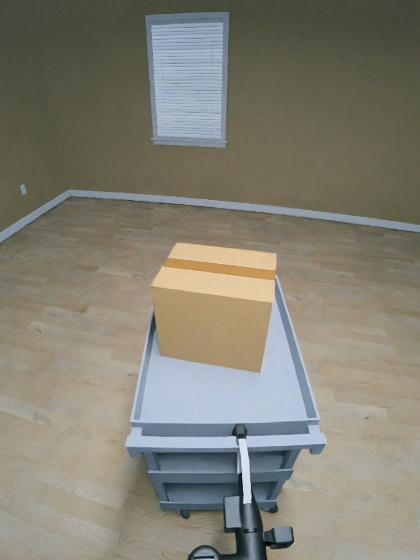

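Request:
move(
  blocking=false,
  r1={"base":{"strafe_m":-0.014,"translate_m":0.068},"pace":"slow"},
  r2={"base":{"strafe_m":-0.46},"pace":"slow","contact_limits":{"strafe_m":0.7}},
)

Request:
wait(
  seconds=2,
)

Request:
move(
  blocking=false,
  r1={"joints":{"gripper_m":-0.03}},
)

Request:
wait(
  seconds=2.5,
)

Request:
wait(
  seconds=3,
)

Request:
move(
  blocking=false,
  r2={"base":{"rotate_rad":0.6},"pace":"slow","contact_limits":{"rotate_rad":0.7}},
)

Request:
wait(
  seconds=2.5,
  cameras=["r1_wrist_camera"],
)

Scene clock: 195.30 s.
move: r1 moving; r2 moving
r1.base_odometry: x=-2.484 y=+0.547 heading=+0.763
r1.turned_by_wheels: +0.000
r1.turned_by_imu: +0.000
r1.base_tilt: forward=-1.6 right=+1.3
r1.lidar_m: 0.42 0.54 0.72 1.82 1.93 2.71 - 2.47 3.01 1.86 0.72 0.52
r1.base_status: translate_m moving; strafe_m moving
r1.joint_positions: lift_m=+0.800 arm_m=+0.000 wrist_yaw_rad=+0.002 wrist_pitch_rad=+0.002 wrist_roll_rad=+0.000 gripper_m=+0.090
r1.joint_status: not commanded
r1.measured_speeds: translate_m=+0.049 strafe_m=-0.010 rotate_rad=+0.001 lift_m=+0.000 arm_m=+0.000 wrist_yaw_rad=+0.000 wrist_pitch_rad=+0.000 wrist_roll_rad=+0.000
r1.motor_effort: lift_m=+24(24) arm_m=+4(4) wheel_0=+5(7) wheel_1=+6(6) wheel_2=-5(7)
r1.servo_current: wrist_yaw_rad=39(59) wrist_pitch_rad=46(46) wrist_roll_rad=59(59) gripper_m=46(46)
r1.hand_pose: x=+0.4594 y=-0.0868 z=+0.9772 quat_wxyz=(+1.000, +0.000, +0.001, +0.001)
r1.wrist_depth_mm: 290 286 286 208 281 279 279 / 290 287 287 206 281 281 279 / 290 290 287 211 283 282 281 / 290 289 287 211 285 281 282 / 291 291 287 211 283 282 282 / 293 291 289 210 191 283 282 / 293 290 291 144 286 283 283
r2.base_odometry: x=-1.841 y=+0.770 heading=-0.808
r2.turned_by_wheels: +0.000
r2.turned_by_imu: +0.001
r2.base_tilt: forward=-0.7 right=+0.1
r2.lidar_m: 0.38 0.42 2.93 2.06 1.20 1.02 1.01 1.22 2.11 2.86 2.78 0.42
r2.base_status: strafe_m moving
r2.joint_positions: lift_m=+0.665 arm_m=+0.000 wrist_yaw_rad=-0.003 wrist_pitch_rad=-0.005 wrist_roll_rad=+1.569 gripper_m=-0.034
r2.joint_status: not commanded
r2.measured_speeds: translate_m=-0.001 strafe_m=-0.056 rotate_rad=+0.004 lift_m=+0.000 arm_m=+0.000 wrist_yaw_rad=+0.005 wrist_pitch_rad=+0.000 wrist_roll_rad=+0.000
r2.motor_effort: lift_m=+14(14) arm_m=+4(4) wheel_0=+9(9) wheel_1=-9(9) wheel_2=+0(5)
r2.servo_current: wrist_yaw_rad=59(59) wrist_pitch_rad=46(46) wrist_roll_rad=39(52) gripper_m=91(98)
r2.contact_limits: strafe_m 0.7
r2.hand_pose: x=+0.4590 y=-0.0883 z=+0.8450 quat_wxyz=(+0.708, +0.706, -0.003, +0.001)
r2.wrist_depth_mm: - - - 220 220 1464 1138 / - - - 222 221 1808 580 / - - 627 224 224 820 - / - 442 436 226 225 809 - / - - 449 169 226 820 - / - - 182 170 177 - - / - - 500 - - - -
pictures: none

Scene clock: 196.87 s.
earlier move: r1 done; r2 moving
r1.base_odometry: x=-2.436 y=+0.577 heading=+0.761
r1.turned_by_wheels: -0.001
r1.turned_by_imu: +0.037
r1.base_tilt: forward=-1.7 right=+1.3
r1.lidar_m: 0.38 0.48 0.70 1.83 1.94 2.81 2.55 2.48 2.99 1.48 0.61 0.40
r1.base_status: done
r1.joint_positions: lift_m=+0.800 arm_m=+0.000 wrist_yaw_rad=-0.009 wrist_pitch_rad=+0.002 wrist_roll_rad=+0.000 gripper_m=+0.090
r1.joint_status: not commanded
r1.measured_speeds: translate_m=+0.000 strafe_m=+0.000 rotate_rad=+0.000 lift_m=+0.000 arm_m=+0.000 wrist_yaw_rad=-0.004 wrist_pitch_rad=+0.000 wrist_roll_rad=+0.000
r1.motor_effort: lift_m=+24(24) arm_m=+7(8) wheel_0=+1(9) wheel_1=+3(9) wheel_2=-16(16)
r1.servo_current: wrist_yaw_rad=52(72) wrist_pitch_rad=39(46) wrist_roll_rad=39(65) gripper_m=39(52)
r1.hand_pose: x=+0.4582 y=-0.0900 z=+0.9772 quat_wxyz=(+1.000, +0.000, +0.001, -0.004)
r1.wrist_depth_mm: 238 - 239 160 238 237 239 / 239 - 239 161 239 239 238 / 240 - 240 162 240 240 239 / 240 - 241 162 241 239 240 / 241 - 241 164 242 241 241 / 241 - 208 163 195 242 239 / 242 147 243 150 241 242 242
r2.base_odometry: x=-1.949 y=+0.667 heading=-0.808
r2.turned_by_wheels: +0.000
r2.turned_by_imu: +0.001
r2.base_tilt: forward=-0.6 right=+0.0
r2.lidar_m: 0.35 0.37 3.09 2.14 1.24 1.06 1.06 1.23 2.21 2.73 2.70 0.46
r2.base_status: strafe_m moving
r2.joint_positions: lift_m=+0.665 arm_m=+0.000 wrist_yaw_rad=+0.007 wrist_pitch_rad=-0.005 wrist_roll_rad=+1.569 gripper_m=-0.034
r2.joint_status: not commanded
r2.measured_speeds: translate_m=+0.000 strafe_m=-0.101 rotate_rad=-0.002 lift_m=+0.000 arm_m=+0.000 wrist_yaw_rad=+0.000 wrist_pitch_rad=+0.000 wrist_roll_rad=+0.000
r2.motor_effort: lift_m=+14(14) arm_m=+4(4) wheel_0=+10(16) wheel_1=-6(9) wheel_2=+1(5)
r2.servo_current: wrist_yaw_rad=46(65) wrist_pitch_rad=46(52) wrist_roll_rad=46(52) gripper_m=85(98)
r2.contact_limits: strafe_m 0.7
r2.hand_pose: x=+0.4599 y=-0.0854 z=+0.8450 quat_wxyz=(+0.708, +0.706, +0.001, +0.004)
r2.wrist_depth_mm: - - - 196 258 259 258 / - - - 190 251 1708 1229 / - - - 185 245 1808 - / - - - 181 238 820 - / - 449 439 176 233 820 - / - 452 182 172 176 - - / - - 452 - 222 - -
wait: 1.57 of 2 s (r1 has come to rest)
pictures: none

Scene clock: 197.37 s.
earlier move: r2 moving
move: r1 moving
r1.base_odometry: x=-2.436 y=+0.577 heading=+0.761
r1.turned_by_wheels: +0.000
r1.turned_by_imu: +0.000
r1.base_tilt: forward=-1.7 right=+1.3
r1.lidar_m: 0.41 0.49 0.71 1.84 1.94 2.79 2.53 2.45 2.96 1.50 0.63 0.37
r1.base_status: not commanded
r1.joint_positions: lift_m=+0.800 arm_m=+0.000 wrist_yaw_rad=-0.010 wrist_pitch_rad=+0.002 wrist_roll_rad=+0.000 gripper_m=+0.073
r1.joint_status: gripper_m moving
r1.measured_speeds: translate_m=+0.000 strafe_m=+0.000 rotate_rad=+0.000 lift_m=+0.000 arm_m=+0.000 wrist_yaw_rad=-0.002 wrist_pitch_rad=+0.000 wrist_roll_rad=+0.000
r1.motor_effort: lift_m=+24(24) arm_m=+8(8) wheel_0=+0(1) wheel_1=+3(3) wheel_2=-16(16)
r1.servo_current: wrist_yaw_rad=59(78) wrist_pitch_rad=46(52) wrist_roll_rad=46(65) gripper_m=104(104)
r1.hand_pose: x=+0.4581 y=-0.0903 z=+0.9772 quat_wxyz=(+1.000, +0.000, +0.001, -0.005)
r1.wrist_depth_mm: 237 - 238 160 238 238 238 / 238 - 239 160 240 239 239 / 238 - 240 164 240 240 240 / 239 - 240 162 240 241 241 / 240 - 240 163 240 242 241 / 239 - 211 163 193 241 242 / 243 150 243 143 244 242 244
r2.base_odometry: x=-1.985 y=+0.632 heading=-0.808
r2.turned_by_wheels: +0.000
r2.turned_by_imu: +0.000
r2.base_tilt: forward=-0.6 right=+0.1
r2.lidar_m: 0.36 0.34 3.13 2.18 1.25 1.08 1.08 1.26 2.24 2.66 2.66 0.44
r2.base_status: strafe_m moving
r2.joint_positions: lift_m=+0.665 arm_m=+0.000 wrist_yaw_rad=+0.007 wrist_pitch_rad=-0.005 wrist_roll_rad=+1.569 gripper_m=-0.034
r2.joint_status: not commanded
r2.measured_speeds: translate_m=-0.001 strafe_m=-0.099 rotate_rad=+0.004 lift_m=+0.000 arm_m=+0.000 wrist_yaw_rad=+0.000 wrist_pitch_rad=+0.000 wrist_roll_rad=+0.000
r2.motor_effort: lift_m=+14(14) arm_m=+4(4) wheel_0=+7(11) wheel_1=-6(7) wheel_2=+3(3)
r2.servo_current: wrist_yaw_rad=59(72) wrist_pitch_rad=46(46) wrist_roll_rad=52(59) gripper_m=91(98)
r2.contact_limits: strafe_m 0.7
r2.hand_pose: x=+0.4599 y=-0.0854 z=+0.8450 quat_wxyz=(+0.708, +0.706, +0.001, +0.004)
r2.wrist_depth_mm: - - - 211 274 1464 1078 / - - - 202 268 293 294 / - - - 194 252 1863 544 / - - - 185 244 842 - / - 445 442 179 236 831 - / - 442 182 172 175 - - / - - 436 - - - -
pictures: none

Scene clock: 198.77 s.
earlier move: r1 done; r2 moving
r1.base_odometry: x=-2.435 y=+0.577 heading=+0.761
r1.turned_by_wheels: +0.000
r1.turned_by_imu: +0.000
r1.base_tilt: forward=-1.6 right=+1.3
r1.lidar_m: 0.36 0.47 0.69 1.81 1.95 2.81 2.54 2.32 2.97 1.50 0.60 0.37
r1.base_status: not commanded
r1.joint_positions: lift_m=+0.800 arm_m=+0.000 wrist_yaw_rad=-0.009 wrist_pitch_rad=+0.002 wrist_roll_rad=+0.000 gripper_m=-0.029
r1.joint_status: all done
r1.measured_speeds: all 0
r1.motor_effort: lift_m=+24(24) arm_m=+2(8) wheel_0=-8(9) wheel_1=+0(3) wheel_2=-5(16)
r1.servo_current: wrist_yaw_rad=72(85) wrist_pitch_rad=46(52) wrist_roll_rad=52(65) gripper_m=52(195)
r1.hand_pose: x=+0.4585 y=-0.0901 z=+0.9772 quat_wxyz=(+1.000, +0.000, +0.001, -0.005)
r1.wrist_depth_mm: 236 - 236 158 236 236 237 / 235 - 236 158 236 237 237 / 237 - 237 158 237 239 237 / 237 - 238 159 237 238 238 / 238 - 239 162 239 239 239 / 239 - 240 160 183 240 240 / 238 - 172 157 241 144 241
r2.base_odometry: x=-2.087 y=+0.535 heading=-0.808
r2.turned_by_wheels: +0.000
r2.turned_by_imu: +0.001
r2.base_tilt: forward=-0.6 right=+0.1
r2.lidar_m: 0.29 0.30 3.26 2.21 1.30 1.09 1.12 1.32 2.32 2.53 2.53 0.47
r2.base_status: strafe_m moving
r2.joint_positions: lift_m=+0.665 arm_m=+0.000 wrist_yaw_rad=+0.007 wrist_pitch_rad=-0.005 wrist_roll_rad=+1.569 gripper_m=-0.034
r2.joint_status: not commanded
r2.measured_speeds: translate_m=+0.000 strafe_m=-0.100 rotate_rad=+0.001 lift_m=+0.000 arm_m=+0.000 wrist_yaw_rad=+0.000 wrist_pitch_rad=+0.000 wrist_roll_rad=+0.000
r2.motor_effort: lift_m=+14(14) arm_m=+4(4) wheel_0=+10(12) wheel_1=-7(8) wheel_2=+2(4)
r2.servo_current: wrist_yaw_rad=65(72) wrist_pitch_rad=46(52) wrist_roll_rad=46(59) gripper_m=91(98)
r2.contact_limits: strafe_m 0.7
r2.hand_pose: x=+0.4599 y=-0.0854 z=+0.8450 quat_wxyz=(+0.708, +0.706, +0.001, +0.004)
r2.wrist_depth_mm: - - - 253 - 1756 1205 / - - - 268 304 307 304 / - - - 215 282 1618 1229 / - - - 200 260 1863 539 / - - - 186 241 798 - / - 439 183 172 175 809 - / - - 418 - 213 - -
wait: 1.40 of 2.5 s (r1 has come to rest)
pictures: none

Scene clock: 200.53 s.
earlier move: r2 done
r1.base_odometry: x=-2.435 y=+0.577 heading=+0.761
r1.turned_by_wheels: +0.000
r1.turned_by_imu: +0.000
r1.base_tilt: forward=-1.6 right=+1.3
r1.lidar_m: 0.38 0.47 0.71 1.85 1.96 2.79 2.55 2.24 2.98 1.49 0.61 0.36
r1.base_status: not commanded
r1.joint_positions: lift_m=+0.800 arm_m=+0.000 wrist_yaw_rad=-0.009 wrist_pitch_rad=+0.002 wrist_roll_rad=+0.000 gripper_m=-0.029
r1.joint_status: all done
r1.measured_speeds: all 0
r1.motor_effort: lift_m=+24(24) arm_m=-1(8) wheel_0=-8(9) wheel_1=+0(3) wheel_2=-5(16)
r1.servo_current: wrist_yaw_rad=65(85) wrist_pitch_rad=46(52) wrist_roll_rad=65(72) gripper_m=52(195)
r1.hand_pose: x=+0.4585 y=-0.0901 z=+0.9772 quat_wxyz=(+1.000, +0.000, +0.001, -0.005)
r1.wrist_depth_mm: 236 - 237 158 236 236 238 / 236 - 236 158 238 237 238 / 236 - 238 158 237 239 239 / 238 - 239 159 239 240 239 / 237 - 239 162 239 238 239 / 239 - 240 161 181 240 240 / 239 - 172 158 240 144 241
r2.base_odometry: x=-2.164 y=+0.462 heading=-0.808
r2.turned_by_wheels: +0.000
r2.turned_by_imu: +0.001
r2.base_tilt: forward=-0.6 right=+0.0
r2.lidar_m: 0.28 0.26 3.35 2.27 1.34 1.12 1.14 1.35 2.37 2.43 2.40 0.50
r2.base_status: done
r2.joint_positions: lift_m=+0.665 arm_m=+0.000 wrist_yaw_rad=+0.007 wrist_pitch_rad=-0.005 wrist_roll_rad=+1.569 gripper_m=-0.034
r2.joint_status: not commanded
r2.measured_speeds: all 0
r2.motor_effort: lift_m=+14(14) arm_m=+4(4) wheel_0=+6(12) wheel_1=-3(8) wheel_2=+3(4)
r2.servo_current: wrist_yaw_rad=59(72) wrist_pitch_rad=39(52) wrist_roll_rad=52(59) gripper_m=91(98)
r2.contact_limits: strafe_m 0.7
r2.hand_pose: x=+0.4599 y=-0.0854 z=+0.8450 quat_wxyz=(+0.708, +0.706, +0.001, +0.004)
r2.wrist_depth_mm: - - - - - 1808 1229 / - - - 279 - 1756 1229 / - - - 291 319 330 327 / - - - 209 276 1863 1255 / - - - 189 241 - - / - - 182 169 175 788 - / - 415 404 - 209 - -
wait: 1.77 of 3 s (r2 has come to rest)
pictures: none

Scene clock: 201.03 s.
move: r2 moving
r1: as last shown
r1.motor_effort: lift_m=+24(24) arm_m=-2(2) wheel_0=-8(8) wheel_1=+0(0) wheel_2=-5(5)
r1.servo_current: wrist_yaw_rad=72(72) wrist_pitch_rad=39(46) wrist_roll_rad=39(72) gripper_m=59(59)
r2.base_odometry: x=-2.164 y=+0.462 heading=-0.685
r2.turned_by_wheels: +0.123
r2.turned_by_imu: +0.113
r2.base_tilt: forward=-0.7 right=+0.1
r2.lidar_m: 0.29 0.27 3.35 1.95 1.25 1.12 1.16 1.48 2.42 2.45 2.45 0.46
r2.base_status: rotate_rad moving
r2.joint_positions: lift_m=+0.665 arm_m=+0.000 wrist_yaw_rad=-0.017 wrist_pitch_rad=-0.005 wrist_roll_rad=+1.569 gripper_m=-0.034
r2.joint_status: not commanded
r2.measured_speeds: translate_m=-0.002 strafe_m=+0.001 rotate_rad=+0.480 lift_m=+0.000 arm_m=+0.000 wrist_yaw_rad=-0.041 wrist_pitch_rad=+0.000 wrist_roll_rad=+0.000
r2.motor_effort: lift_m=+14(14) arm_m=+4(4) wheel_0=-10(12) wheel_1=-9(9) wheel_2=-22(22)
r2.servo_current: wrist_yaw_rad=104(104) wrist_pitch_rad=46(52) wrist_roll_rad=46(52) gripper_m=78(91)
r2.contact_limits: rotate_rad 0.7
r2.hand_pose: x=+0.4577 y=-0.0924 z=+0.8450 quat_wxyz=(+0.708, +0.706, -0.008, -0.004)
r2.wrist_depth_mm: - - - 272 - 1808 1182 / - - - 287 325 1537 1160 / - - - 223 304 1576 1182 / - - - 200 267 1756 508 / - - - 183 240 1808 - / - 433 183 165 178 768 - / - 407 407 - - - -
pictures: none

Scene clock: 202.37 s.
earlier move: r2 done
r1.base_odometry: x=-2.435 y=+0.577 heading=+0.761
r1.turned_by_wheels: +0.000
r1.turned_by_imu: +0.000
r1.base_tilt: forward=-1.6 right=+1.3
r1.lidar_m: 0.39 0.48 0.70 1.82 1.92 2.81 2.53 2.44 2.97 1.52 0.59 0.39
r1.base_status: not commanded
r1.joint_positions: lift_m=+0.800 arm_m=+0.000 wrist_yaw_rad=-0.009 wrist_pitch_rad=+0.002 wrist_roll_rad=+0.000 gripper_m=-0.029
r1.joint_status: not commanded
r1.measured_speeds: all 0
r1.motor_effort: lift_m=+24(24) arm_m=-2(3) wheel_0=-8(9) wheel_1=+0(1) wheel_2=-5(5)
r1.servo_current: wrist_yaw_rad=65(78) wrist_pitch_rad=33(46) wrist_roll_rad=65(72) gripper_m=52(59)
r1.hand_pose: x=+0.4584 y=-0.0901 z=+0.9772 quat_wxyz=(+1.000, +0.000, +0.001, -0.005)
r1.wrist_depth_mm: 236 - 236 158 237 236 237 / 236 - 236 158 238 238 237 / 236 - 237 158 238 238 238 / 238 - 238 159 239 239 239 / 237 - 238 163 239 239 240 / 238 - 239 161 181 241 240 / 240 - 172 158 240 143 240
r2.base_odometry: x=-2.163 y=+0.462 heading=-0.209
r2.turned_by_wheels: +0.476
r2.turned_by_imu: +0.430
r2.base_tilt: forward=-0.7 right=+0.1
r2.lidar_m: 0.41 0.47 2.17 1.29 1.13 1.16 1.36 2.43 2.44 2.39 3.60 0.42
r2.base_status: done
r2.joint_positions: lift_m=+0.665 arm_m=+0.000 wrist_yaw_rad=-0.005 wrist_pitch_rad=-0.005 wrist_roll_rad=+1.569 gripper_m=-0.034
r2.joint_status: not commanded
r2.measured_speeds: all 0
r2.motor_effort: lift_m=+14(14) arm_m=+4(4) wheel_0=-9(17) wheel_1=-5(10) wheel_2=-4(25)
r2.servo_current: wrist_yaw_rad=46(111) wrist_pitch_rad=46(52) wrist_roll_rad=46(59) gripper_m=85(91)
r2.contact_limits: rotate_rad 0.7
r2.hand_pose: x=+0.4588 y=-0.0889 z=+0.8450 quat_wxyz=(+0.708, +0.706, -0.004, +0.000)
r2.wrist_depth_mm: - - - 144 197 1661 1138 / - - - 149 204 750 - / - 421 415 153 211 809 - / - 455 436 160 219 820 - / - - 473 165 225 - - / - - 182 171 176 - - / - - - - - 1661 500
wait: 1.33 of 2.5 s (r2 has come to rest)
Images, in order (width x height): r1_wrist_camera 616x392.

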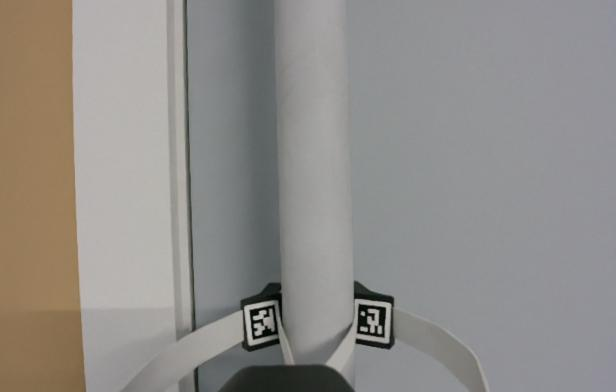

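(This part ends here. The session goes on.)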